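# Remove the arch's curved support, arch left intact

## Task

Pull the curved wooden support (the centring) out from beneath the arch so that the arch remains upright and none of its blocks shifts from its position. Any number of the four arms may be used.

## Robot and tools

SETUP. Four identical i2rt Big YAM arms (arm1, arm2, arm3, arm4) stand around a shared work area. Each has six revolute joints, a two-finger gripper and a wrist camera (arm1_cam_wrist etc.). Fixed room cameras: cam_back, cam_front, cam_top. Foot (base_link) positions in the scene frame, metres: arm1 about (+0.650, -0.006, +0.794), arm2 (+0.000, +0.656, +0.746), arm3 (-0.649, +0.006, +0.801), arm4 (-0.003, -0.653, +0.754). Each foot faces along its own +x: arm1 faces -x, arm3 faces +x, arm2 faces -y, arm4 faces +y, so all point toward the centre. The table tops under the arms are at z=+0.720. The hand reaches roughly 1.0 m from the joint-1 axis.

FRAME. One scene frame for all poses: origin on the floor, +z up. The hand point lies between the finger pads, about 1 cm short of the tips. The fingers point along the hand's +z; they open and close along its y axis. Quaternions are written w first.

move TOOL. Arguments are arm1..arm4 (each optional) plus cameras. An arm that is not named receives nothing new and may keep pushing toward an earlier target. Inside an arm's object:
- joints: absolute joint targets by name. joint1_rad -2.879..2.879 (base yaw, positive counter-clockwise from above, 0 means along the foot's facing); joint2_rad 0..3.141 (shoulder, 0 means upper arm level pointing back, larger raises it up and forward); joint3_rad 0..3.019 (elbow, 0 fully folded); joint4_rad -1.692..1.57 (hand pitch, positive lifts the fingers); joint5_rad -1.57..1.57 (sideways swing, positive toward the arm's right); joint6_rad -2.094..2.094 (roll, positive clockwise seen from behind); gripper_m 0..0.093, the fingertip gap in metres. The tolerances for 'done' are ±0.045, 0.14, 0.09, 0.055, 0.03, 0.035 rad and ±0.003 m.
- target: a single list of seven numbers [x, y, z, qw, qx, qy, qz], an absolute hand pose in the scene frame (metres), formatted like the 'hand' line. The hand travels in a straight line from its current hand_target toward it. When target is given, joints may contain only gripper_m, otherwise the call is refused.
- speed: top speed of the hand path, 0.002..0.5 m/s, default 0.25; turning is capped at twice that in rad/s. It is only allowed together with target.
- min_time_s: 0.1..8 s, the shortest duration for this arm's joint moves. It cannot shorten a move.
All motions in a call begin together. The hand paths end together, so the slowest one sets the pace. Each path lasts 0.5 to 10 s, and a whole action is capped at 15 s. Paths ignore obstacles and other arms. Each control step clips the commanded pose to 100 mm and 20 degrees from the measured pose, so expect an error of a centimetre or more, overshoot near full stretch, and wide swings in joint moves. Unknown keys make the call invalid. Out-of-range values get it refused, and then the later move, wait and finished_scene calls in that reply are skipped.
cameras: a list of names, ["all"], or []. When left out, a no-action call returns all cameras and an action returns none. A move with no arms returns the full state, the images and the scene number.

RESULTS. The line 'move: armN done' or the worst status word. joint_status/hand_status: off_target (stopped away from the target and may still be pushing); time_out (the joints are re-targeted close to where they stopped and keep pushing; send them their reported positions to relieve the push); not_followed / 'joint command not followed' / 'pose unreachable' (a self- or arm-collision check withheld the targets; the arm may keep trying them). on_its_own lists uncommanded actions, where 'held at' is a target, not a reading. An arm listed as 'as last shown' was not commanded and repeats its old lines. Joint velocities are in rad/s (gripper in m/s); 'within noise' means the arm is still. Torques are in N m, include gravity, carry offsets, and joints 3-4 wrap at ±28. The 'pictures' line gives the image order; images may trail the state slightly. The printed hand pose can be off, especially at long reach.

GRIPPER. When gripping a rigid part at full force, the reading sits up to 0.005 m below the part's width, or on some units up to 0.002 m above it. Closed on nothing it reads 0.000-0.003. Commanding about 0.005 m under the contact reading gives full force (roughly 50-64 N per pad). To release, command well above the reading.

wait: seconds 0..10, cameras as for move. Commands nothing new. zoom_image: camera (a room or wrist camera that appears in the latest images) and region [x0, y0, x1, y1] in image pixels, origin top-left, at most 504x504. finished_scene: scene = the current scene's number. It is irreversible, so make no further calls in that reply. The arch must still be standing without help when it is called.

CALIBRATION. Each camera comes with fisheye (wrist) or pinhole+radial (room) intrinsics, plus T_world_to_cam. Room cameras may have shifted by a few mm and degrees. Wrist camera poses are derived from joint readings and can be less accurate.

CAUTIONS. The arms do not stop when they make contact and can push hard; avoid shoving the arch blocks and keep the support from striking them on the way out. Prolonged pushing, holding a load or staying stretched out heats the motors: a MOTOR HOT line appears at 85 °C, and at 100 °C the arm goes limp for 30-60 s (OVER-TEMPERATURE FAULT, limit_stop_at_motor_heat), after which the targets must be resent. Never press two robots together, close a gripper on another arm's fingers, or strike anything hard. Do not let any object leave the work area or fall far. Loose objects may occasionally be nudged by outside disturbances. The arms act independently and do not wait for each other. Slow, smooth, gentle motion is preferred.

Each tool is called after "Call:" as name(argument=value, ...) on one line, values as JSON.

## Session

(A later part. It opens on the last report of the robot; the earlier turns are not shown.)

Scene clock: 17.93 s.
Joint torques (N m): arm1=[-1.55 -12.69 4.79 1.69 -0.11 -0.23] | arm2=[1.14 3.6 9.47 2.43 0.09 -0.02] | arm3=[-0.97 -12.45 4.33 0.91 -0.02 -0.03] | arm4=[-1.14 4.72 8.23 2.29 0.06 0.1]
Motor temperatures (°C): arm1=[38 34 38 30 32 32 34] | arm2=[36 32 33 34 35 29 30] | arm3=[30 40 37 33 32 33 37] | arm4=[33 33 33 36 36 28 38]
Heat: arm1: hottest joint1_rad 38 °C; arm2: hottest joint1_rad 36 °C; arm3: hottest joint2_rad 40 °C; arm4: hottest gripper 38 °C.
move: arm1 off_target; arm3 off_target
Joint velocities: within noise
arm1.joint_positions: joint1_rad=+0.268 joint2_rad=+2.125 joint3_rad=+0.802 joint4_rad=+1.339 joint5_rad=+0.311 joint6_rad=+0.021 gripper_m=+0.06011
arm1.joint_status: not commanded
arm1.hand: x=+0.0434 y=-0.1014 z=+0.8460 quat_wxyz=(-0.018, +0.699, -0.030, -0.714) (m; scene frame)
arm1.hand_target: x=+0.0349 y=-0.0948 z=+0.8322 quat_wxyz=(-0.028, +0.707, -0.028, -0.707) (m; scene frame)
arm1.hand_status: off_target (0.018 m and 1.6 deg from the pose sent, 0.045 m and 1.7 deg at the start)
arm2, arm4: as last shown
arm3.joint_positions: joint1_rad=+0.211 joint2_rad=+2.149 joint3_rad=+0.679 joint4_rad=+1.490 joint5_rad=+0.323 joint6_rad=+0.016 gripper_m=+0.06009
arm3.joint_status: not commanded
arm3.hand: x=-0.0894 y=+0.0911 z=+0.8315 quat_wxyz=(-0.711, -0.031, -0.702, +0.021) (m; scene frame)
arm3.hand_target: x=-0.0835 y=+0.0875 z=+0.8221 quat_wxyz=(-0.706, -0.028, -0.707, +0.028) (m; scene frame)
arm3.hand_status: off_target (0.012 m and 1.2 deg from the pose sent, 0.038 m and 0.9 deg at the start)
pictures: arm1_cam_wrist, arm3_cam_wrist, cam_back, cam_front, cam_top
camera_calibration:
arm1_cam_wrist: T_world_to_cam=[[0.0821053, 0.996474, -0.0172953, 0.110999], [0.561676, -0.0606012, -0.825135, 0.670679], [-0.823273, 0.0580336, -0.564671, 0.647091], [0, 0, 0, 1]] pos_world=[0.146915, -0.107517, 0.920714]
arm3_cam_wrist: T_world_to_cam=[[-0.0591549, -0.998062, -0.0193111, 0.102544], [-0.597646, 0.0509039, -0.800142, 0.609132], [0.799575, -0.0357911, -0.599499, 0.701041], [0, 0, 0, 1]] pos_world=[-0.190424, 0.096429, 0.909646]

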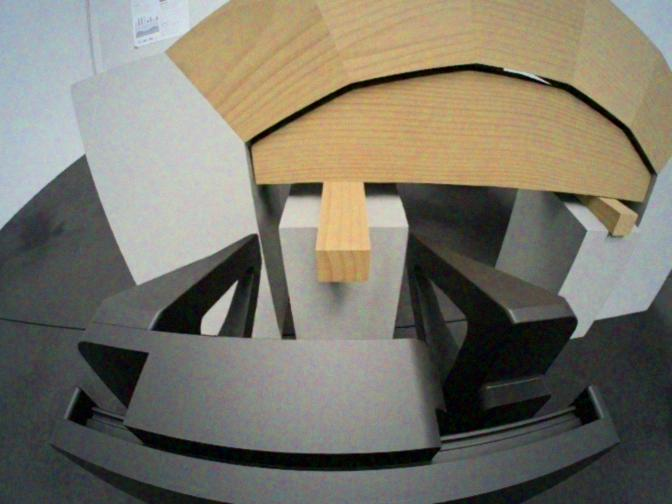

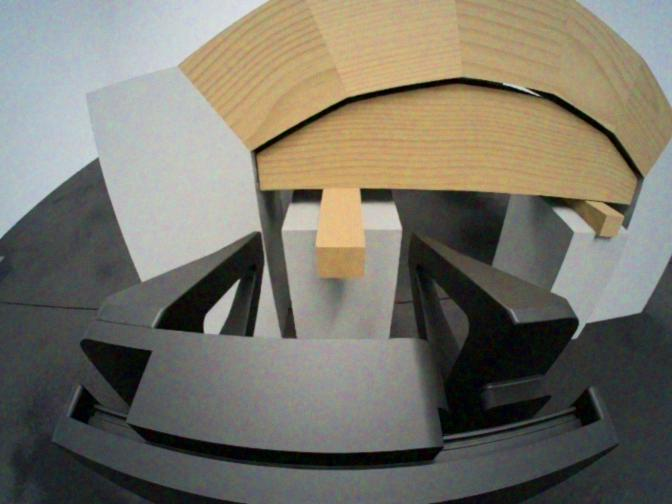

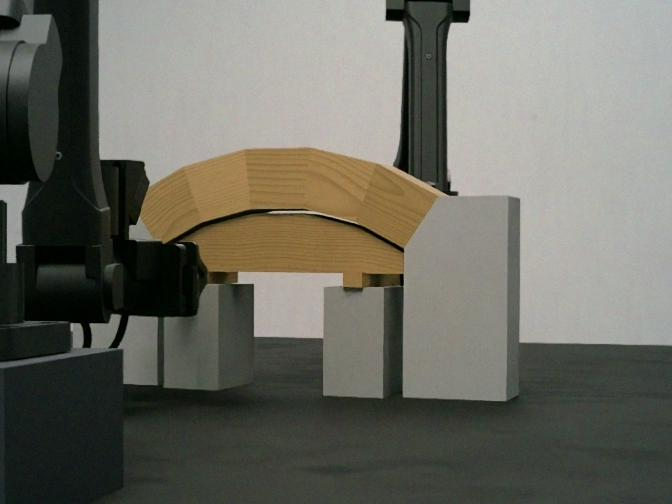

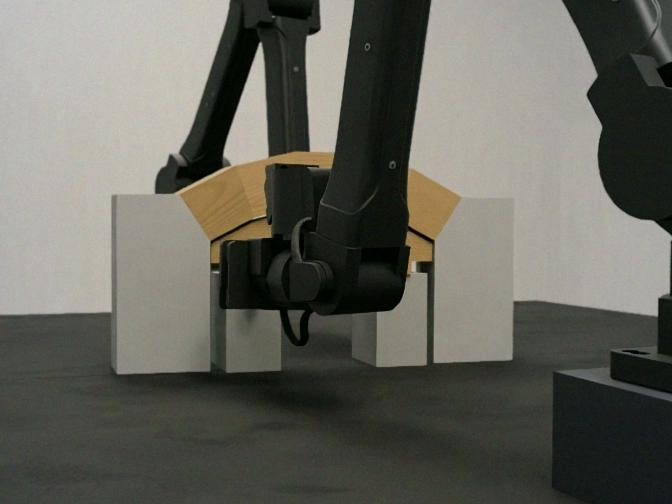

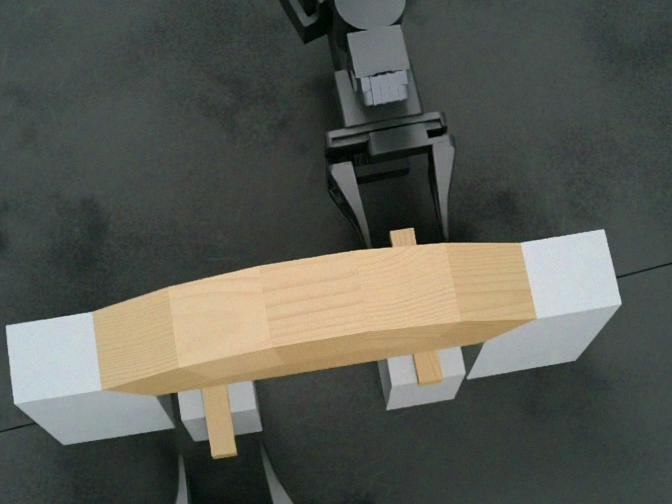

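Call:
move(arm3={"joints":{"gripper_m":0.032}}, arm1={"joints":{"gripper_m":0.032}}, cameras=["arm1_cam_wrist","arm3_cam_wrist"])

Call:
zoom_image(camera="arm1_cam_wrist", region=[220, 160, 460, 350])

Call:
zoom_image(camera="arm3_cam_wrist", region=[220, 160, 460, 350])

Scene clock: 19.17 s.
Joint torques (N m): arm1=[-1.61 -12.69 4.74 1.66 -0.12 -0.22] | arm2=[1.2 3.55 9.54 2.4 0.1 -0.01] | arm3=[-0.85 -12.69 4.36 0.92 -0.01 -0.04] | arm4=[-0.91 4.42 8.17 2.29 0.09 0.11]
Motor temperatures (°C): arm1=[38 34 38 30 32 32 34] | arm2=[36 32 33 34 35 29 30] | arm3=[30 40 37 33 32 33 37] | arm4=[33 33 33 36 36 28 38]
Heat: arm1: hottest joint1_rad 38 °C; arm2: hottest joint1_rad 36 °C; arm3: hottest joint2_rad 40 °C; arm4: hottest gripper 38 °C.
move: arm1 done; arm3 done
Joint velocities: within noise
arm1.joint_positions: joint1_rad=+0.268 joint2_rad=+2.125 joint3_rad=+0.802 joint4_rad=+1.339 joint5_rad=+0.311 joint6_rad=+0.021 gripper_m=+0.03219
arm1.joint_status: all done
arm1.hand: x=+0.0434 y=-0.1014 z=+0.8459 quat_wxyz=(-0.018, +0.700, -0.030, -0.714) (m; scene frame)
arm1.hand_target: x=+0.0350 y=-0.0948 z=+0.8321 quat_wxyz=(-0.028, +0.707, -0.028, -0.706) (m; scene frame)
arm1.hand_status: not commanded
arm2, arm4: as last shown
arm3.joint_positions: joint1_rad=+0.211 joint2_rad=+2.149 joint3_rad=+0.679 joint4_rad=+1.490 joint5_rad=+0.323 joint6_rad=+0.015 gripper_m=+0.03215
arm3.joint_status: all done
arm3.hand: x=-0.0894 y=+0.0911 z=+0.8315 quat_wxyz=(-0.711, -0.031, -0.702, +0.021) (m; scene frame)
arm3.hand_target: x=-0.0835 y=+0.0875 z=+0.8222 quat_wxyz=(-0.707, -0.028, -0.707, +0.028) (m; scene frame)
arm3.hand_status: not commanded
pictures: arm1_cam_wrist, arm3_cam_wrist
camera_calibration:
arm1_cam_wrist: T_world_to_cam=[[0.0821368, 0.996474, -0.0171269, 0.110848], [0.561976, -0.0605009, -0.824938, 0.670521], [-0.823065, 0.0581329, -0.564964, 0.647259], [0, 0, 0, 1]] pos_world=[0.146815, -0.107517, 0.920715]
arm3_cam_wrist: T_world_to_cam=[[-0.0591409, -0.99807, -0.018946, 0.102216], [-0.597659, 0.0506034, -0.800152, 0.609167], [0.799566, -0.0359985, -0.599498, 0.701059], [0, 0, 0, 1]] pos_world=[-0.190424, 0.0964301, 0.909646]

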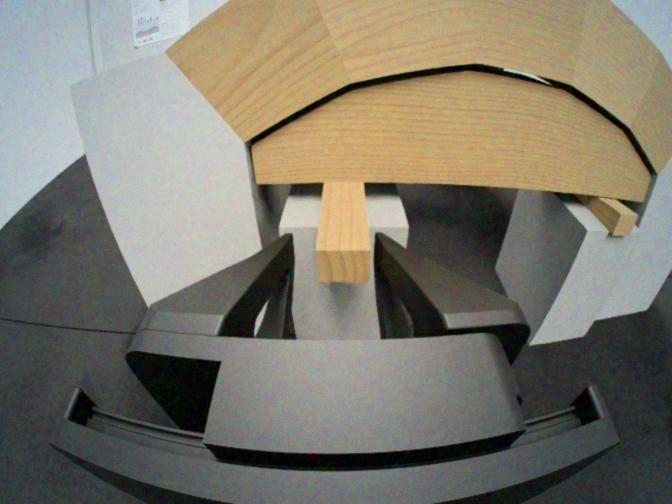

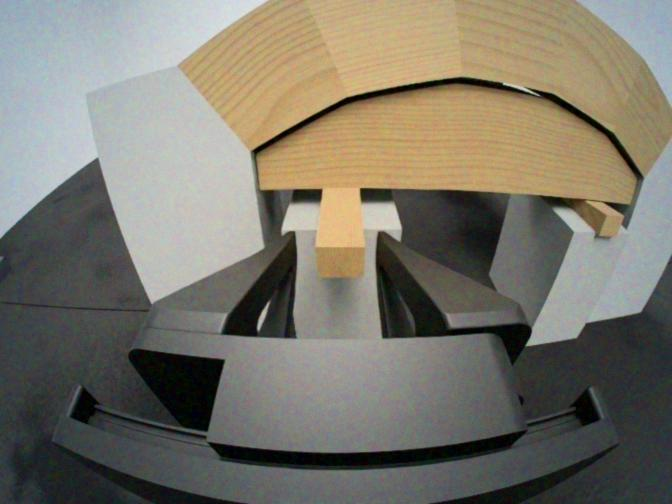

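Scaled by 2.100 from the camera's 672x504 image, which has a finer 960x720 frame.

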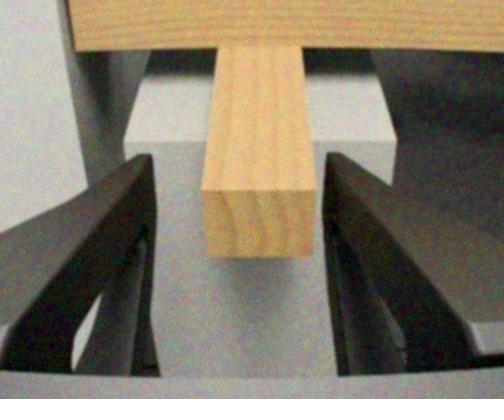

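Scaled by 2.100 from the camera's 672x504 image, which has a finer 960x720 frame.

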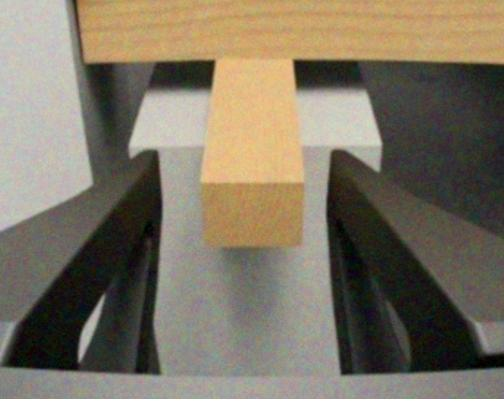

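Call:
move(arm3={"target":[-0.083,0.0862,0.821,0.7065,0.0283,0.7065,-0.0283],"speed":0.05}, arm1={"target":[0.034,-0.0908,0.831,0.0283,-0.7065,0.0283,0.7065],"speed":0.05}, cameras=[])

Call:
move(arm3={"joints":{"gripper_m":0.024}}, arm1={"joints":{"gripper_m":0.024}}, cameras=["arm1_cam_wrist","arm3_cam_wrist"])

Call:
zoom_image(camera="arm1_cam_wrist", region=[220, 160, 460, 350])

Call:
zoom_image(camera="arm3_cam_wrist", region=[220, 160, 460, 350])

Scene clock: 20.53 s.
Joint torques (N m): arm1=[-1.67 -12.69 4.6 1.87 -0.12 -0.22] | arm2=[0.85 3.72 9.48 2.43 0.1 -0.01] | arm3=[-1.03 -12.75 4.36 1.09 -0.02 -0.02] | arm4=[-1.08 4.54 8.27 2.26 0.04 0.05]
Motor temperatures (°C): arm1=[38 34 38 30 32 32 34] | arm2=[36 32 33 34 35 29 30] | arm3=[30 40 37 33 32 33 37] | arm4=[33 33 33 36 35 28 38]
Heat: arm1: hottest joint1_rad 38 °C; arm2: hottest joint1_rad 36 °C; arm3: hottest joint2_rad 40 °C; arm4: hottest gripper 38 °C.
move: arm1 off_target; arm3 off_target
Joint velocities: within noise
arm1.joint_positions: joint1_rad=+0.259 joint2_rad=+2.128 joint3_rad=+0.802 joint4_rad=+1.339 joint5_rad=+0.303 joint6_rad=+0.021 gripper_m=+0.03212
arm1.joint_status: not commanded
arm1.hand: x=+0.0427 y=-0.0978 z=+0.8444 quat_wxyz=(-0.019, +0.700, -0.030, -0.713) (m; scene frame)
arm1.hand_target: x=+0.0349 y=-0.0907 z=+0.8311 quat_wxyz=(-0.028, +0.707, -0.028, -0.706) (m; scene frame)
arm1.hand_status: off_target (0.017 m and 1.5 deg from the pose sent, 0.021 m and 1.6 deg at the start)
arm2, arm4: as last shown
arm3.joint_positions: joint1_rad=+0.209 joint2_rad=+2.153 joint3_rad=+0.679 joint4_rad=+1.490 joint5_rad=+0.320 joint6_rad=+0.015 gripper_m=+0.03208
arm3.joint_status: not commanded
arm3.hand: x=-0.0896 y=+0.0901 z=+0.8294 quat_wxyz=(-0.710, -0.030, -0.703, +0.021) (m; scene frame)
arm3.hand_target: x=-0.0834 y=+0.0861 z=+0.8210 quat_wxyz=(-0.706, -0.028, -0.707, +0.028) (m; scene frame)
arm3.hand_status: off_target (0.011 m and 1.0 deg from the pose sent, 0.013 m and 1.1 deg at the start)
pictures: none
No camera images: "cameras" was empty.

Scene clock: 20.97 s.
Joint torques (N m): arm1=[-1.67 -12.81 4.59 1.81 -0.12 -0.23] | arm2=[1.14 3.84 9.48 2.41 0.1 -0.02] | arm3=[-0.97 -12.75 4.31 1.06 -0.02 -0.03] | arm4=[-1.26 4.72 8.29 2.33 0.05 0.07]
Motor temperatures (°C): arm1=[38 34 38 30 32 32 34] | arm2=[36 32 33 34 35 29 30] | arm3=[30 40 37 33 32 33 37] | arm4=[33 33 33 36 35 28 38]
Heat: arm1: hottest joint1_rad 38 °C; arm2: hottest joint1_rad 36 °C; arm3: hottest joint2_rad 40 °C; arm4: hottest gripper 38 °C.
move: arm1 done; arm3 done
Joint velocities: within noise
arm1.joint_positions: joint1_rad=+0.259 joint2_rad=+2.128 joint3_rad=+0.802 joint4_rad=+1.339 joint5_rad=+0.303 joint6_rad=+0.021 gripper_m=+0.02421
arm1.joint_status: all done
arm1.hand: x=+0.0427 y=-0.0978 z=+0.8444 quat_wxyz=(-0.019, +0.700, -0.030, -0.713) (m; scene frame)
arm1.hand_target: x=+0.0349 y=-0.0907 z=+0.8311 quat_wxyz=(-0.028, +0.707, -0.028, -0.706) (m; scene frame)
arm1.hand_status: not commanded
arm2, arm4: as last shown
arm3.joint_positions: joint1_rad=+0.209 joint2_rad=+2.153 joint3_rad=+0.679 joint4_rad=+1.490 joint5_rad=+0.320 joint6_rad=+0.015 gripper_m=+0.02419
arm3.joint_status: all done
arm3.hand: x=-0.0896 y=+0.0901 z=+0.8294 quat_wxyz=(-0.710, -0.030, -0.703, +0.021) (m; scene frame)
arm3.hand_target: x=-0.0834 y=+0.0861 z=+0.8210 quat_wxyz=(-0.706, -0.028, -0.707, +0.028) (m; scene frame)
arm3.hand_status: not commanded
pictures: arm1_cam_wrist, arm3_cam_wrist
camera_calibration:
arm1_cam_wrist: T_world_to_cam=[[0.0818084, 0.996516, -0.0161959, 0.1065], [0.564159, -0.0596984, -0.823505, 0.668569], [-0.821603, 0.0582326, -0.567078, 0.6474], [0, 0, 0, 1]] pos_world=[0.146014, -0.103917, 0.919421]
arm3_cam_wrist: T_world_to_cam=[[-0.058813, -0.998113, -0.0176612, 0.100195], [-0.600586, 0.0495098, -0.798026, 0.605539], [0.797394, -0.0363272, -0.602364, 0.702141], [0, 0, 0, 1]] pos_world=[-0.190313, 0.0955329, 0.907951]

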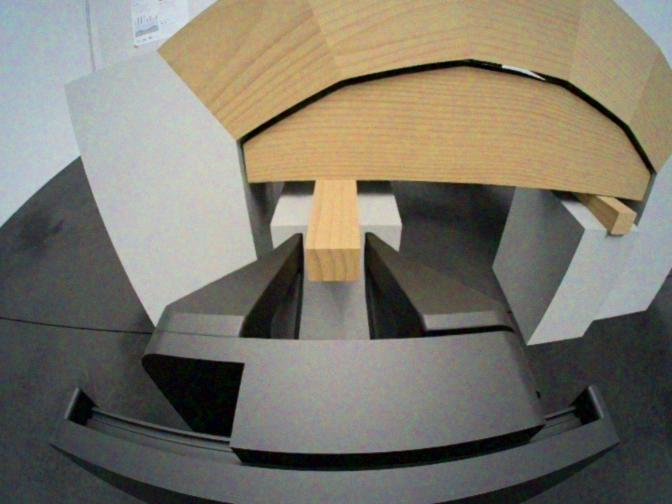

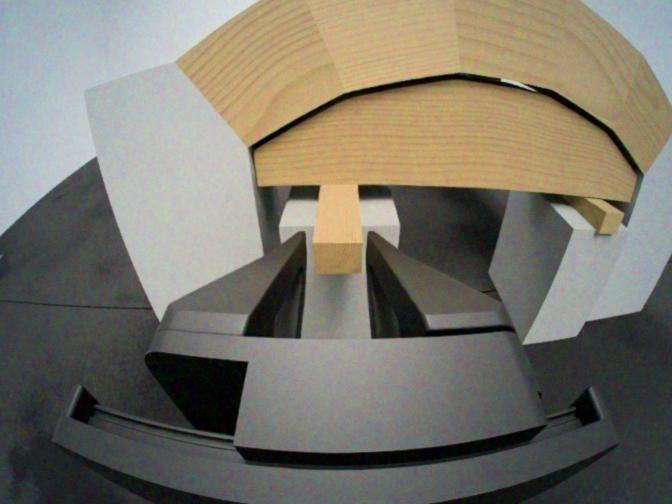

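Scaled by 2.100 from the camera's 672x504 image, which has a finer 960x720 frame.

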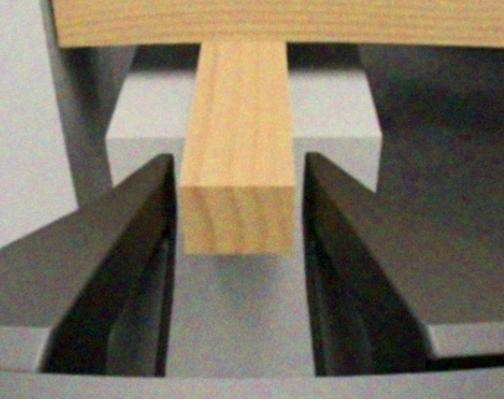

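Scaled by 2.100 from the camera's 672x504 image, which has a finer 960x720 frame.

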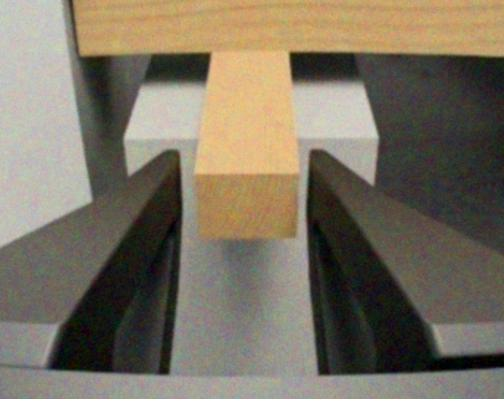

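Call:
move(arm3={"joints":{"gripper_m":0.020}}, arm1={"joints":{"gripper_m":0.020}}, cameras=[])

Call:
move(arm3={"joints":{"gripper_m":0.014}}, arm1={"joints":{"gripper_m":0.014}}, cameras=["arm1_cam_wrist","arm3_cam_wrist","cam_top"])

Scene clock: 21.53 s.
Joint torques (N m): arm1=[-1.67 -12.81 4.59 1.87 -0.12 -0.21] | arm2=[1.08 3.72 9.48 2.48 0.1 -0.01] | arm3=[-1.03 -12.57 4.26 1.09 -0.03 -0.03] | arm4=[-1.08 4.72 8.28 2.24 0.05 0.09]
Motor temperatures (°C): arm1=[38 34 38 30 32 32 34] | arm2=[36 32 33 34 35 29 30] | arm3=[30 40 37 33 32 33 37] | arm4=[33 33 33 36 35 28 38]
Heat: arm1: hottest joint1_rad 38 °C; arm2: hottest joint1_rad 36 °C; arm3: hottest joint2_rad 40 °C; arm4: hottest gripper 38 °C.
move: arm1 done; arm3 done
Joint velocities: arm1=[within noise] | arm2=[within noise] | arm3=[-0.015 -0.015 0.007 -0.022 0.007 0.037 -0.004] | arm4=[within noise]
arm1.joint_positions: joint1_rad=+0.259 joint2_rad=+2.128 joint3_rad=+0.802 joint4_rad=+1.339 joint5_rad=+0.303 joint6_rad=+0.021 gripper_m=+0.02024
arm1.joint_status: all done
arm1.hand: x=+0.0427 y=-0.0978 z=+0.8444 quat_wxyz=(-0.019, +0.700, -0.030, -0.713) (m; scene frame)
arm1.hand_target: x=+0.0349 y=-0.0907 z=+0.8311 quat_wxyz=(-0.028, +0.707, -0.028, -0.706) (m; scene frame)
arm1.hand_status: not commanded
arm2.joint_positions: joint1_rad=-0.491 joint2_rad=+0.571 joint3_rad=+1.396 joint4_rad=-1.145 joint5_rad=+0.158 joint6_rad=+0.378 gripper_m=+0.09396
arm2.joint_status: not commanded
arm2.hand: x=-0.1424 y=+0.4717 z=+1.3418 quat_wxyz=(-0.330, -0.780, -0.216, +0.486) (m; scene frame)
arm2.hand_target: x=-0.1404 y=+0.4751 z=+1.3501 quat_wxyz=(-0.336, -0.774, -0.213, +0.492) (m; scene frame)
arm2.hand_status: not commanded
arm3.joint_positions: joint1_rad=+0.208 joint2_rad=+2.153 joint3_rad=+0.679 joint4_rad=+1.490 joint5_rad=+0.320 joint6_rad=+0.015 gripper_m=+0.02022
arm3.joint_status: all done
arm3.hand: x=-0.0896 y=+0.0899 z=+0.8294 quat_wxyz=(-0.710, -0.030, -0.703, +0.021) (m; scene frame)
arm3.hand_target: x=-0.0834 y=+0.0860 z=+0.8210 quat_wxyz=(-0.706, -0.028, -0.707, +0.028) (m; scene frame)
arm3.hand_status: not commanded
arm4.joint_positions: joint1_rad=-0.377 joint2_rad=+0.615 joint3_rad=+1.493 joint4_rad=-1.274 joint5_rad=+0.157 joint6_rad=-0.616 gripper_m=+0.09396
arm4.joint_status: not commanded
arm4.hand: x=+0.0978 y=-0.4603 z=+1.3602 quat_wxyz=(-0.554, +0.623, -0.545, -0.090) (m; scene frame)
arm4.hand_target: x=+0.0963 y=-0.4637 z=+1.3683 quat_wxyz=(-0.562, +0.618, -0.542, -0.093) (m; scene frame)
arm4.hand_status: not commanded
pictures: none
No camera images: "cameras" was empty.

Scene clock: 21.93 s.
Joint torques (N m): arm1=[-1.73 -12.81 4.59 1.83 -0.11 -0.2] | arm2=[0.97 3.84 9.54 2.48 0.11 -0.01] | arm3=[-1.03 -12.75 4.33 1.09 -0.03 0] | arm4=[-0.62 4.31 8.32 2.29 0.07 0.11]
Motor temperatures (°C): arm1=[38 34 38 30 32 31 34] | arm2=[36 32 33 34 35 29 30] | arm3=[30 40 37 33 32 33 37] | arm4=[33 33 33 36 35 28 38]
Heat: arm1: hottest joint1_rad 38 °C; arm2: hottest joint1_rad 36 °C; arm3: hottest joint2_rad 40 °C; arm4: hottest gripper 38 °C.
move: arm1 off_target; arm3 off_target
Joint velocities: within noise
arm1.joint_positions: joint1_rad=+0.259 joint2_rad=+2.128 joint3_rad=+0.802 joint4_rad=+1.339 joint5_rad=+0.302 joint6_rad=+0.018 gripper_m=+0.01776
arm1.joint_status: gripper_m off_target (ended at +0.01778, target +0.01400)
arm1.hand: x=+0.0426 y=-0.0976 z=+0.8444 quat_wxyz=(-0.020, +0.700, -0.029, -0.713) (m; scene frame)
arm1.hand_target: x=+0.0349 y=-0.0906 z=+0.8311 quat_wxyz=(-0.028, +0.707, -0.028, -0.706) (m; scene frame)
arm1.hand_status: not commanded
arm2, arm4: as last shown
arm3.joint_positions: joint1_rad=+0.208 joint2_rad=+2.153 joint3_rad=+0.679 joint4_rad=+1.490 joint5_rad=+0.320 joint6_rad=+0.013 gripper_m=+0.01721
arm3.joint_status: gripper_m off_target (ended at +0.01724, target +0.01400)
arm3.hand: x=-0.0896 y=+0.0899 z=+0.8294 quat_wxyz=(-0.710, -0.030, -0.703, +0.022) (m; scene frame)
arm3.hand_target: x=-0.0835 y=+0.0861 z=+0.8210 quat_wxyz=(-0.706, -0.028, -0.707, +0.028) (m; scene frame)
arm3.hand_status: not commanded
pictures: arm1_cam_wrist, arm3_cam_wrist, cam_top
camera_calibration:
arm1_cam_wrist: T_world_to_cam=[[0.0818685, 0.996557, -0.0131137, 0.103771], [0.564304, -0.0571959, -0.823584, 0.66893], [-0.821498, 0.0600254, -0.567043, 0.647462], [0, 0, 0, 1]] pos_world=[0.145914, -0.104018, 0.919419]
arm3_cam_wrist: T_world_to_cam=[[-0.0591867, -0.998128, -0.0154252, 0.0981083], [-0.600677, 0.047952, -0.798052, 0.605756], [0.797298, -0.0379685, -0.602391, 0.702226], [0, 0, 0, 1]] pos_world=[-0.190213, 0.0955398, 0.907953]

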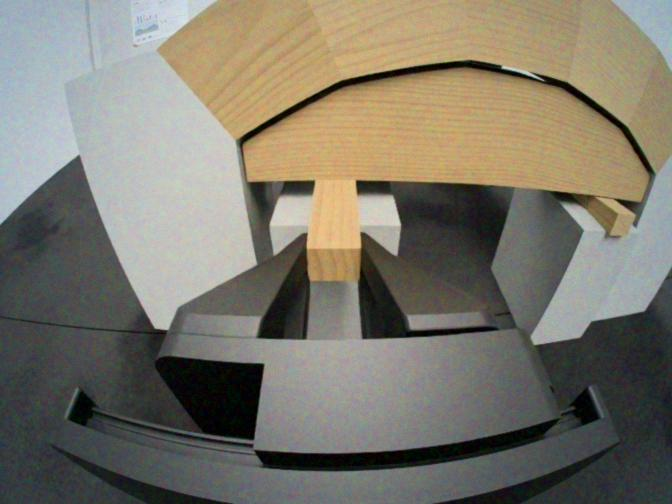

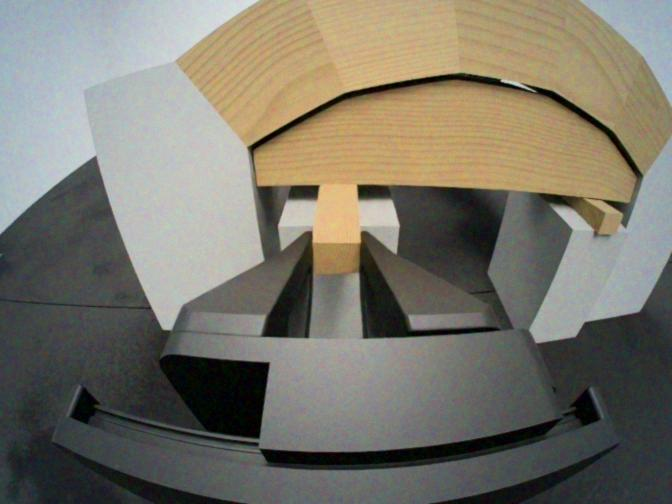

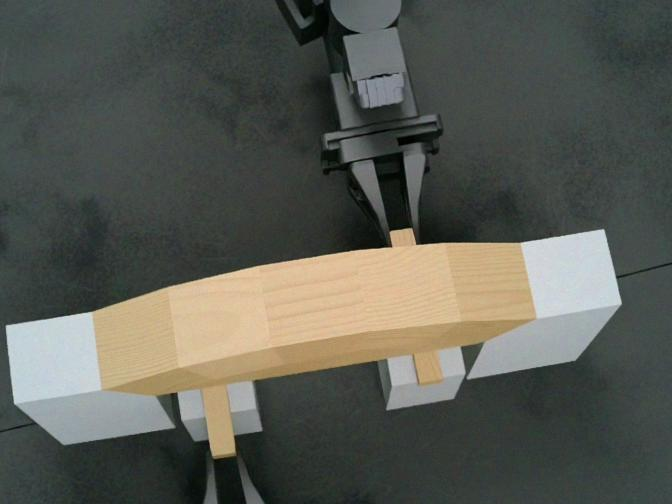

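Call:
move(arm3={"joints":{"gripper_m":0.010}}, arm1={"joints":{"gripper_m":0.010}}, cameras=[])

Call:
move(arm3={"target":[-0.108,0.0882,0.8225,0.7065,0.0283,0.7065,-0.0283],"speed":0.03}, arm1={"target":[0.059,-0.0928,0.8315,0.0283,-0.7065,0.0283,0.7065],"speed":0.03}, cameras=["arm1_cam_wrist","arm3_cam_wrist","cam_top","cam_back"])

Scene clock: 22.80 s.
Joint torques (N m): arm1=[-1.55 -12.86 4.6 1.85 -0.12 -0.19] | arm2=[0.91 3.66 9.51 2.44 0.09 -0.02] | arm3=[-1.14 -12.69 4.33 1.09 -0.02 0] | arm4=[-0.85 4.78 8.28 2.25 0.06 0.06]
Motor temperatures (°C): arm1=[38 34 38 30 32 31 34] | arm2=[36 32 33 34 35 29 30] | arm3=[30 40 37 33 32 32 37] | arm4=[33 33 34 36 35 28 38]
Heat: arm1: hottest joint1_rad 38 °C; arm2: hottest joint1_rad 36 °C; arm3: hottest joint2_rad 40 °C; arm4: hottest gripper 38 °C.
move: arm1 off_target; arm3 off_target
Joint velocities: within noise
arm1.joint_positions: joint1_rad=+0.259 joint2_rad=+2.128 joint3_rad=+0.802 joint4_rad=+1.339 joint5_rad=+0.302 joint6_rad=+0.017 gripper_m=+0.01774
arm1.joint_status: gripper_m off_target (ended at +0.01774, target +0.01000)
arm1.hand: x=+0.0426 y=-0.0976 z=+0.8444 quat_wxyz=(-0.020, +0.700, -0.028, -0.713) (m; scene frame)
arm1.hand_target: x=+0.0349 y=-0.0906 z=+0.8311 quat_wxyz=(-0.028, +0.707, -0.028, -0.706) (m; scene frame)
arm1.hand_status: not commanded
arm2, arm4: as last shown
arm3.joint_positions: joint1_rad=+0.208 joint2_rad=+2.153 joint3_rad=+0.679 joint4_rad=+1.490 joint5_rad=+0.320 joint6_rad=+0.013 gripper_m=+0.01714
arm3.joint_status: gripper_m off_target (ended at +0.01715, target +0.01000)
arm3.hand: x=-0.0896 y=+0.0899 z=+0.8294 quat_wxyz=(-0.710, -0.030, -0.703, +0.022) (m; scene frame)
arm3.hand_target: x=-0.0835 y=+0.0861 z=+0.8210 quat_wxyz=(-0.706, -0.028, -0.707, +0.028) (m; scene frame)
arm3.hand_status: not commanded
pictures: none
No camera images: "cameras" was empty.

Scene clock: 24.17 s.
Joint torques (N m): arm1=[-0.26 -13.86 1.47 3.07 0.2 -0.16] | arm2=[0.97 3.72 9.5 2.5 0.1 -0.01] | arm3=[0.5 -13.1 1.31 2.03 0.33 -0.01] | arm4=[-1.14 4.66 8.21 2.35 0.07 0.05]
Motor temperatures (°C): arm1=[37 34 38 30 32 31 34] | arm2=[36 32 33 34 35 29 30] | arm3=[30 40 37 33 32 32 37] | arm4=[33 33 34 36 35 28 38]
Heat: arm1: hottest joint3_rad 38 °C; arm2: hottest joint1_rad 36 °C; arm3: hottest joint2_rad 40 °C; arm4: hottest gripper 38 °C.
move: arm1 off_target; arm3 done
Joint velocities: within noise
arm1.joint_positions: joint1_rad=+0.259 joint2_rad=+2.128 joint3_rad=+0.778 joint4_rad=+1.364 joint5_rad=+0.311 joint6_rad=+0.017 gripper_m=+0.01773
arm1.joint_status: not commanded
arm1.hand: x=+0.0513 y=-0.0940 z=+0.8426 quat_wxyz=(-0.023, +0.700, -0.031, -0.713) (m; scene frame)
arm1.hand_target: x=+0.0589 y=-0.0927 z=+0.8317 quat_wxyz=(-0.028, +0.707, -0.028, -0.707) (m; scene frame)
arm1.hand_status: off_target (0.014 m and 1.3 deg from the pose sent, 0.021 m and 1.4 deg at the start)
arm2, arm4: as last shown
arm3.joint_positions: joint1_rad=+0.209 joint2_rad=+2.153 joint3_rad=+0.645 joint4_rad=+1.520 joint5_rad=+0.332 joint6_rad=+0.013 gripper_m=+0.01714
arm3.joint_status: not commanded
arm3.hand: x=-0.1024 y=+0.0849 z=+0.8274 quat_wxyz=(-0.708, -0.033, -0.705, +0.027) (m; scene frame)
arm3.hand_target: x=-0.1079 y=+0.0880 z=+0.8225 quat_wxyz=(-0.706, -0.028, -0.707, +0.028) (m; scene frame)
arm3.hand_status: done (0.008 m and 0.7 deg from the pose sent, 0.020 m and 0.9 deg at the start)
pictures: arm1_cam_wrist, arm3_cam_wrist, cam_back, cam_top
camera_calibration:
arm1_cam_wrist: T_world_to_cam=[[0.0905983, 0.995809, -0.0125191, 0.0983961], [0.562882, -0.061573, -0.82424, 0.662988], [-0.821557, 0.067628, -0.566102, 0.65328], [0, 0, 0, 1]] pos_world=[0.154608, -0.101342, 0.917516]
arm3_cam_wrist: T_world_to_cam=[[-0.0706818, -0.997399, -0.0140854, 0.0899519], [-0.603595, 0.054008, -0.79546, 0.59366], [0.794152, -0.0477227, -0.605843, 0.714473], [0, 0, 0, 1]] pos_world=[-0.202712, 0.0917522, 0.906358]

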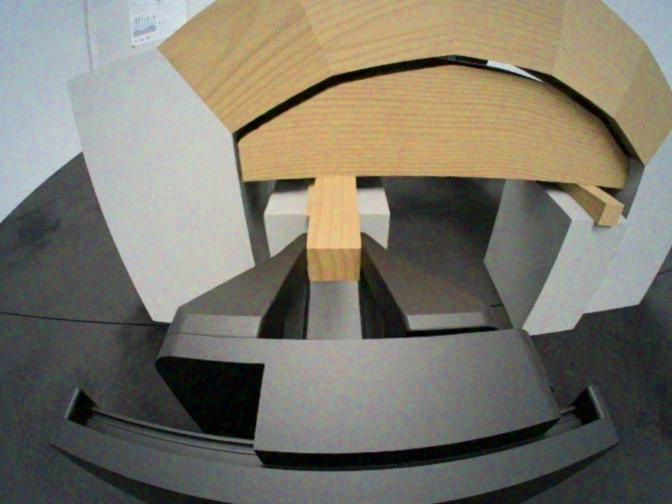

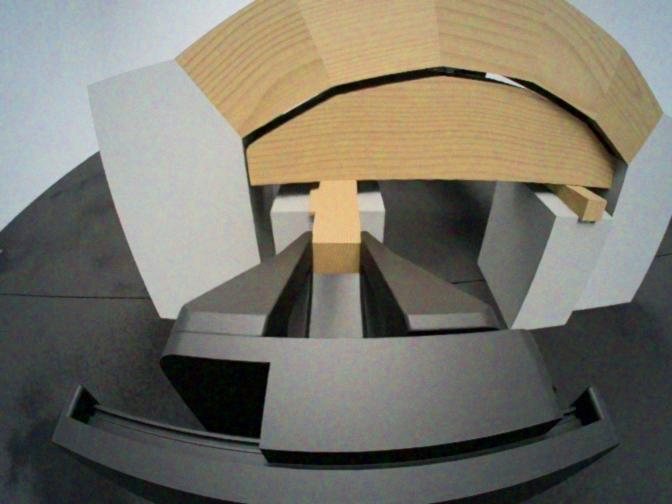

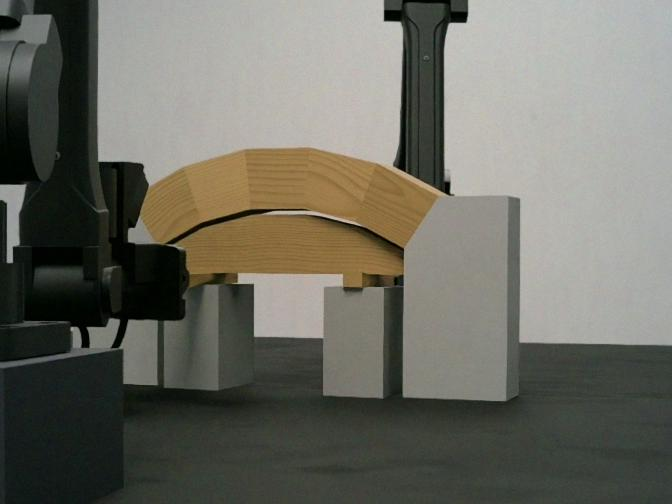

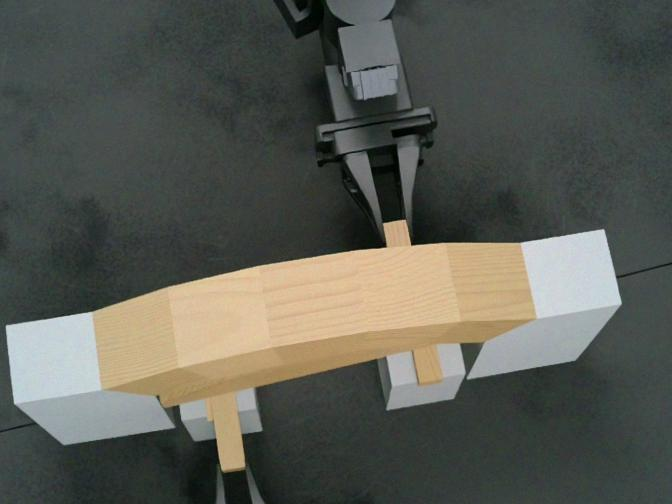

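Call:
zoom_image(camera="arm1_cam_wrist", region=[220, 20, 660, 250])

Call:
zoom_image(camera="arm3_cam_wrist", region=[220, 20, 660, 250])

Call:
zoom_image(camera="cam_back", region=[140, 190, 440, 400])

Call:
zoom_image(camera="cam_top", region=[80, 200, 520, 480])

Scaled by 1.145 from the camera's 672x504 image, which has a finer 960x720 frame.

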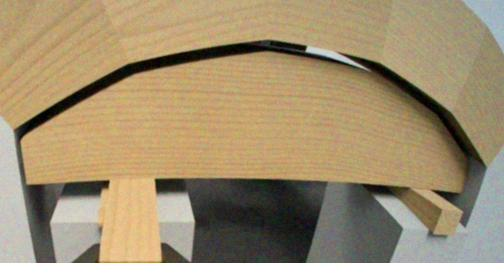

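Scaled by 1.145 from the camera's 672x504 image, which has a finer 960x720 frame.

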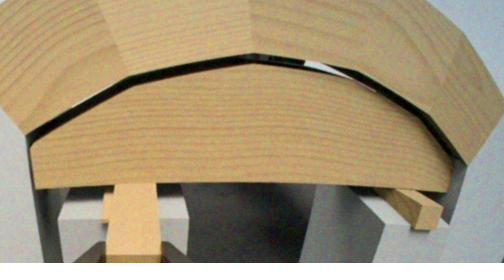

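Scaled by 1.680 from the camera's 672x504 image, which has a finer 960x720 frame.

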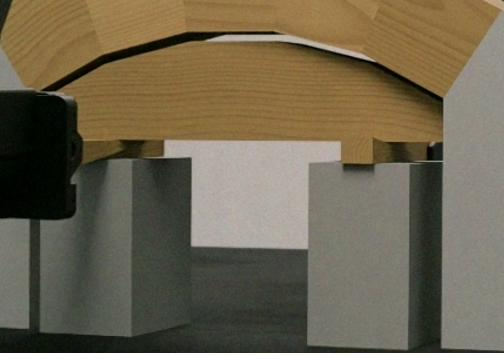

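Scaled by 1.145 from the camera's 672x504 image, which has a finer 960x720 frame.

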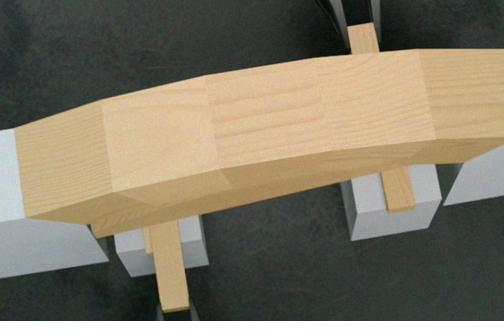

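Call:
move(arm3={"joints":{"gripper_m":0.04}}, arm1={"joints":{"gripper_m":0.04}}, cameras=[])

Call:
move(arm3={"target":[-0.20,0.09,0.828,0.7065,0.0283,0.7065,-0.0283],"speed":0.1}, arm1={"target":[0.13,-0.10,0.842,0.0283,-0.7065,0.0283,0.7065],"speed":0.1}, cameras=["arm1_cam_wrist","arm3_cam_wrist"])

Scene clock: 28.50 s.
Joint torques (N m): arm1=[-0.21 -13.68 1.89 2.93 0.11 -0.17] | arm2=[1.32 3.84 9.48 2.48 0.11 -0.02] | arm3=[0.5 -13.04 1.69 2.04 0.26 -0.01] | arm4=[-1.32 4.72 8.35 2.47 0.05 0.07]
Motor temperatures (°C): arm1=[37 35 38 30 32 31 34] | arm2=[36 32 34 34 35 29 30] | arm3=[30 40 37 33 32 32 37] | arm4=[33 33 34 36 35 28 37]
Heat: arm1: hottest joint3_rad 38 °C; arm2: hottest joint1_rad 36 °C; arm3: hottest joint2_rad 40 °C; arm4: hottest gripper 37 °C.
move: arm1 done; arm3 done
Joint velocities: within noise
arm1.joint_positions: joint1_rad=+0.259 joint2_rad=+2.128 joint3_rad=+0.771 joint4_rad=+1.364 joint5_rad=+0.313 joint6_rad=+0.017 gripper_m=+0.03984
arm1.joint_status: all done
arm1.hand: x=+0.0541 y=-0.0930 z=+0.8402 quat_wxyz=(-0.025, +0.702, -0.031, -0.711) (m; scene frame)
arm1.hand_target: x=+0.0589 y=-0.0927 z=+0.8318 quat_wxyz=(-0.028, +0.707, -0.028, -0.707) (m; scene frame)
arm1.hand_status: not commanded
arm2, arm4: as last shown
arm3.joint_positions: joint1_rad=+0.209 joint2_rad=+2.153 joint3_rad=+0.640 joint4_rad=+1.520 joint5_rad=+0.334 joint6_rad=+0.013 gripper_m=+0.03986
arm3.joint_status: all done
arm3.hand: x=-0.1041 y=+0.0841 z=+0.8262 quat_wxyz=(-0.707, -0.033, -0.706, +0.028) (m; scene frame)
arm3.hand_target: x=-0.1079 y=+0.0880 z=+0.8225 quat_wxyz=(-0.706, -0.028, -0.707, +0.028) (m; scene frame)
arm3.hand_status: not commanded
pictures: none
No camera images: "cameras" was empty.

Scene clock: 30.07 s.
Joint torques (N m): arm1=[0.79 -14.04 0.72 3.55 0.13 -0.15] | arm2=[1.14 3.96 9.48 2.5 0.09 -0.02] | arm3=[0.67 -12.98 -0.05 2.26 0.28 0.21] | arm4=[-1.38 4.37 8.18 2.26 0.05 0.05]
Motor temperatures (°C): arm1=[37 35 38 30 32 31 34] | arm2=[36 32 34 34 35 29 30] | arm3=[30 40 37 33 32 32 37] | arm4=[33 33 34 36 35 28 37]
Heat: arm1: hottest joint3_rad 38 °C; arm2: hottest joint1_rad 36 °C; arm3: hottest joint2_rad 40 °C; arm4: hottest gripper 37 °C.
move: arm1 off_target; arm3 off_target
Joint velocities: within noise
arm1.joint_positions: joint1_rad=+0.311 joint2_rad=+2.096 joint3_rad=+0.579 joint4_rad=+1.477 joint5_rad=+0.378 joint6_rad=+0.017 gripper_m=+0.03991
arm1.joint_status: not commanded
arm1.hand: x=+0.1269 y=-0.0928 z=+0.8290 quat_wxyz=(-0.034, +0.718, -0.031, -0.695) (m; scene frame)
arm1.hand_target: x=+0.1299 y=-0.0999 z=+0.8418 quat_wxyz=(-0.028, +0.707, -0.028, -0.706) (m; scene frame)
arm1.hand_status: off_target (0.015 m and 2.0 deg from the pose sent, 0.076 m and 0.9 deg at the start)
arm2, arm4: as last shown
arm3.joint_positions: joint1_rad=+0.301 joint2_rad=+2.068 joint3_rad=+0.391 joint4_rad=+1.535 joint5_rad=+0.439 joint6_rad=+0.041 gripper_m=+0.03993
arm3.joint_status: not commanded
arm3.hand: x=-0.1992 y=+0.0855 z=+0.8154 quat_wxyz=(-0.656, -0.029, -0.753, +0.044) (m; scene frame)
arm3.hand_target: x=-0.1996 y=+0.0901 z=+0.8283 quat_wxyz=(-0.669, -0.035, -0.741, +0.032) (m; scene frame)
arm3.hand_status: off_target (0.013 m and 8.0 deg from the pose sent, 0.096 m and 0.6 deg at the start; a joint's target at an end of its range on 44 of 47 steps)
pictures: arm1_cam_wrist, arm3_cam_wrist
camera_calibration:
arm1_cam_wrist: T_world_to_cam=[[0.106031, 0.994339, 0.00693762, 0.0720207], [0.603464, -0.0588017, -0.795219, 0.580271], [-0.790309, 0.0885042, -0.606282, 0.73892], [0, 0, 0, 1]] pos_world=[0.226166, -0.10289, 0.908937]
arm3_cam_wrist: T_world_to_cam=[[-0.0883653, -0.995879, 0.0204143, 0.05184], [-0.709691, 0.0485643, -0.702837, 0.429452], [0.698949, -0.0765943, -0.711058, 0.853364], [0, 0, 0, 1]] pos_world=[-0.2871, 0.0961332, 0.907568]

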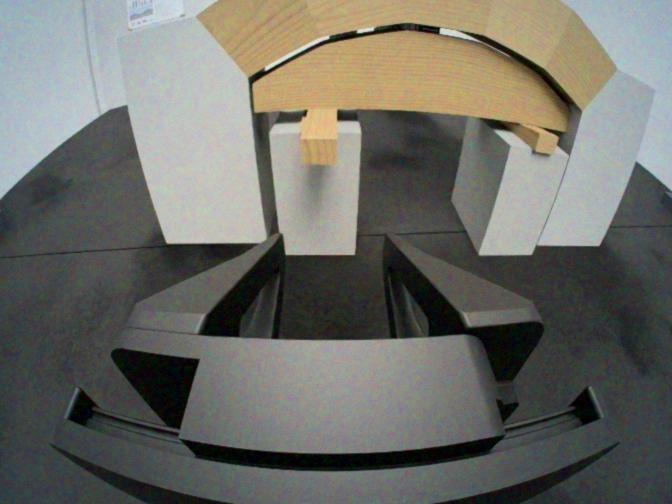

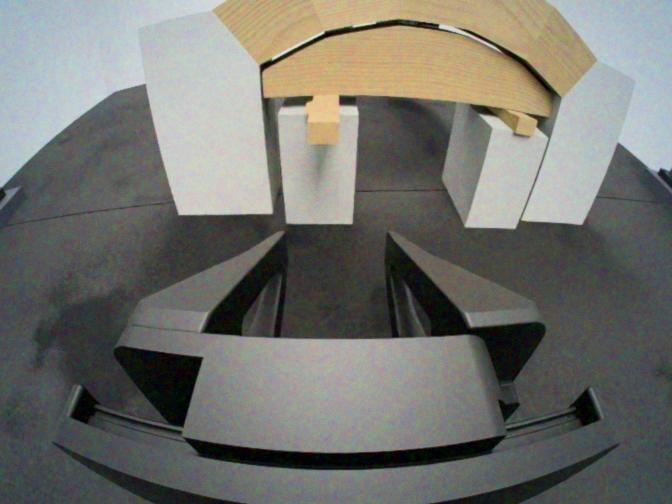

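Call:
move(arm3={"target":[-0.22,0.03,0.87,0.7071,0,0.7071,0],"speed":0.15,"joints":{"gripper_m":0.07}}, arm1={"target":[0.10,-0.035,0.868,0,-0.7071,0,0.7071],"speed":0.1,"joints":{"gripper_m":0.0}}, cameras=["arm1_cam_wrist","cam_top","cam_front"])

Scene clock: 31.90 s.
Joint torques (N m): arm1=[-1.44 -13.57 2.97 1.66 -0.12 -0.19] | arm2=[1.38 3.78 9.5 2.45 0.1 -0.02] | arm3=[-0.97 -10.99 0.47 2.25 0 -0.03] | arm4=[-1.26 4.66 8.28 2.25 0.08 0.08]
Motor temperatures (°C): arm1=[37 35 37 30 32 31 34] | arm2=[36 32 34 34 35 29 30] | arm3=[30 40 37 33 32 32 37] | arm4=[33 33 34 36 35 28 37]
Heat: arm1: hottest joint1_rad 37 °C; arm2: hottest joint1_rad 36 °C; arm3: hottest joint2_rad 40 °C; arm4: hottest gripper 37 °C.
move: arm1 off_target; arm3 off_target
Joint velocities: within noise
arm1.joint_positions: joint1_rad=+0.113 joint2_rad=+2.005 joint3_rad=+0.579 joint4_rad=+1.410 joint5_rad=+0.079 joint6_rad=+0.017 gripper_m=+0.00014
arm1.joint_status: all done
arm1.hand: x=+0.1061 y=-0.0403 z=+0.8594 quat_wxyz=(+0.005, +0.711, +0.001, -0.703) (m; scene frame)
arm1.hand_target: x=+0.1002 y=-0.0349 z=+0.8681 quat_wxyz=(+0.000, +0.707, +0.000, -0.707) (m; scene frame)
arm1.hand_status: off_target (0.012 m and 0.9 deg from the pose sent, 0.075 m and 5.6 deg at the start)
arm2, arm4: as last shown
arm3.joint_positions: joint1_rad=+0.068 joint2_rad=+1.899 joint3_rad=+0.265 joint4_rad=+1.536 joint5_rad=+0.103 joint6_rad=+0.024 gripper_m=+0.06991
arm3.joint_status: all done
arm3.hand: x=-0.2193 y=+0.0337 z=+0.8592 quat_wxyz=(-0.669, -0.002, -0.743, -0.003) (m; scene frame)
arm3.hand_target: x=-0.2197 y=+0.0300 z=+0.8704 quat_wxyz=(-0.681, -0.001, -0.732, +0.001) (m; scene frame)
arm3.hand_status: off_target (0.011 m and 6.0 deg from the pose sent, 0.081 m and 9.9 deg at the start; a joint's target at an end of its range on 47 of 47 steps)
pictures: arm1_cam_wrist, cam_front, cam_top
camera_calibration:
arm1_cam_wrist: T_world_to_cam=[[0.00542934, 0.999967, -0.00603865, 0.0437541], [0.590951, -0.00807992, -0.806667, 0.633457], [-0.806689, 0.000811131, -0.590975, 0.721249], [0, 0, 0, 1]] pos_world=[0.207245, -0.0392194, 0.937493]

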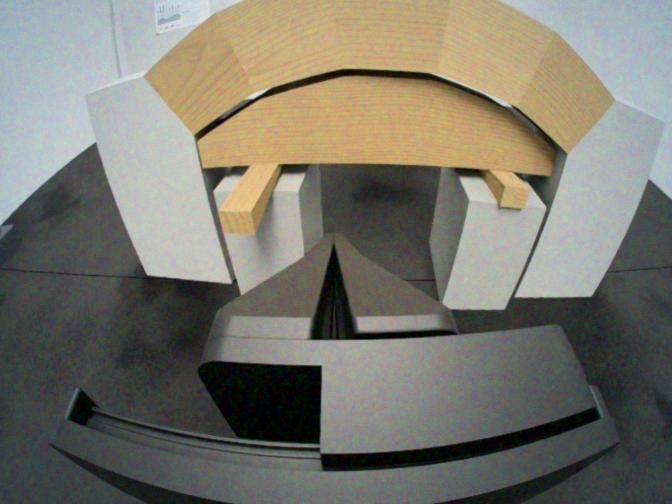

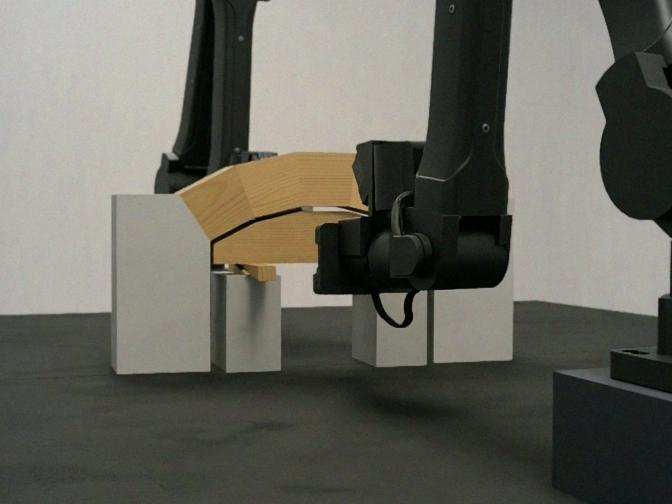

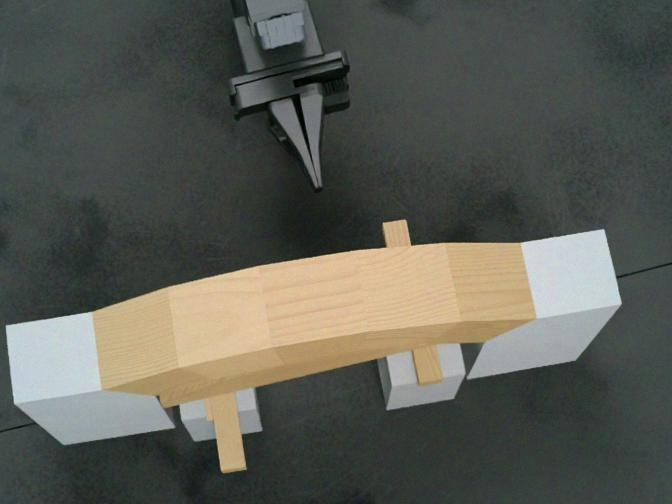

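Call:
move(arm1={"target":[0.035,-0.035,0.877,0,-0.7071,0,0.7071],"speed":0.06}, cameras=["arm1_cam_wrist","cam_top","cam_front"])

Scene clock: 37.33 s.
Joint torques (N m): arm1=[-1.73 -13.63 5.35 1.63 -0.12 -0.18] | arm2=[1.44 3.72 9.57 2.5 0.11 -0.01] | arm3=[-0.97 -11.11 0.53 2.26 -0.01 -0.04] | arm4=[-0.91 4.25 8.24 2.33 0.07 0.06]
Motor temperatures (°C): arm1=[37 36 37 30 32 31 34] | arm2=[36 32 34 33 35 29 30] | arm3=[30 41 36 33 31 32 37] | arm4=[33 33 34 36 35 28 37]
Heat: arm1: hottest joint1_rad 37 °C; arm2: hottest joint1_rad 36 °C; arm3: hottest joint2_rad 41 °C; arm4: hottest gripper 37 °C.
move: arm1 off_target
Joint velocities: within noise
arm1.joint_positions: joint1_rad=+0.105 joint2_rad=+2.005 joint3_rad=+0.740 joint4_rad=+1.256 joint5_rad=+0.068 joint6_rad=+0.017 gripper_m=+0.00014
arm1.joint_status: not commanded
arm1.hand: x=+0.0462 y=-0.0431 z=+0.8753 quat_wxyz=(+0.007, +0.709, +0.002, -0.705) (m; scene frame)
arm1.hand_target: x=+0.0355 y=-0.0350 z=+0.8771 quat_wxyz=(+0.000, +0.707, +0.000, -0.707) (m; scene frame)
arm1.hand_status: off_target (0.014 m and 0.9 deg from the pose sent, 0.073 m and 0.9 deg at the start)
arm2, arm3, arm4: as last shown
pictures: arm1_cam_wrist, cam_front, cam_top
camera_calibration:
arm1_cam_wrist: T_world_to_cam=[[0.00147159, 0.999976, -0.00681759, 0.0477835], [0.58488, -0.00639057, -0.811095, 0.685748], [-0.811119, -0.00279388, -0.584875, 0.676968], [0, 0, 0, 1]] pos_world=[0.147951, -0.0415086, 0.952474]

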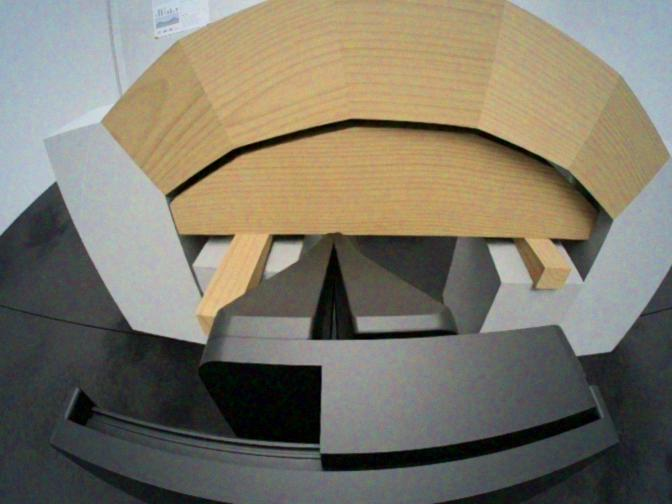

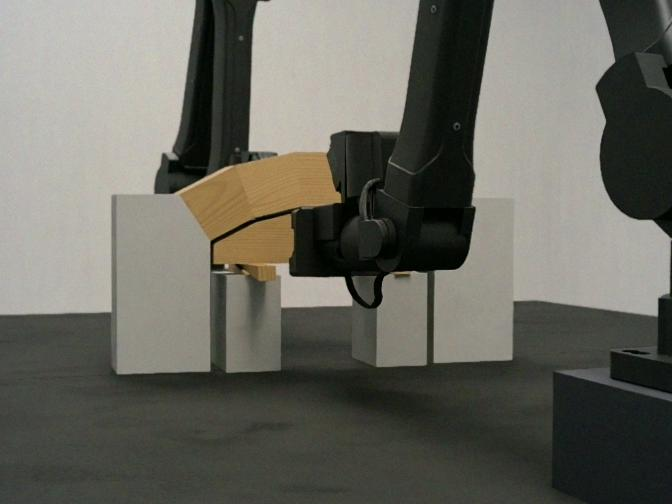

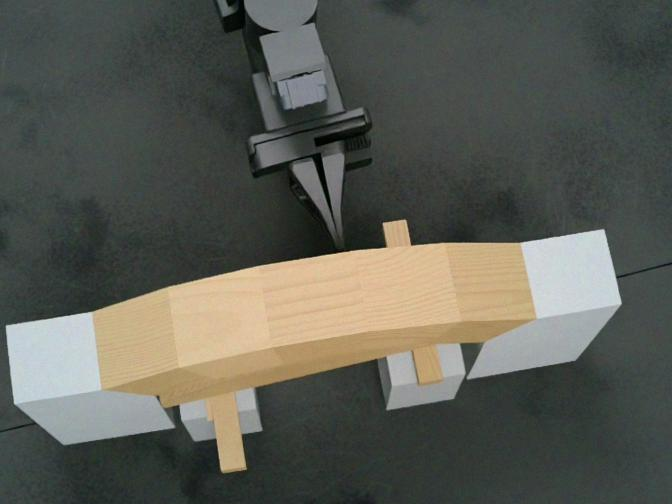

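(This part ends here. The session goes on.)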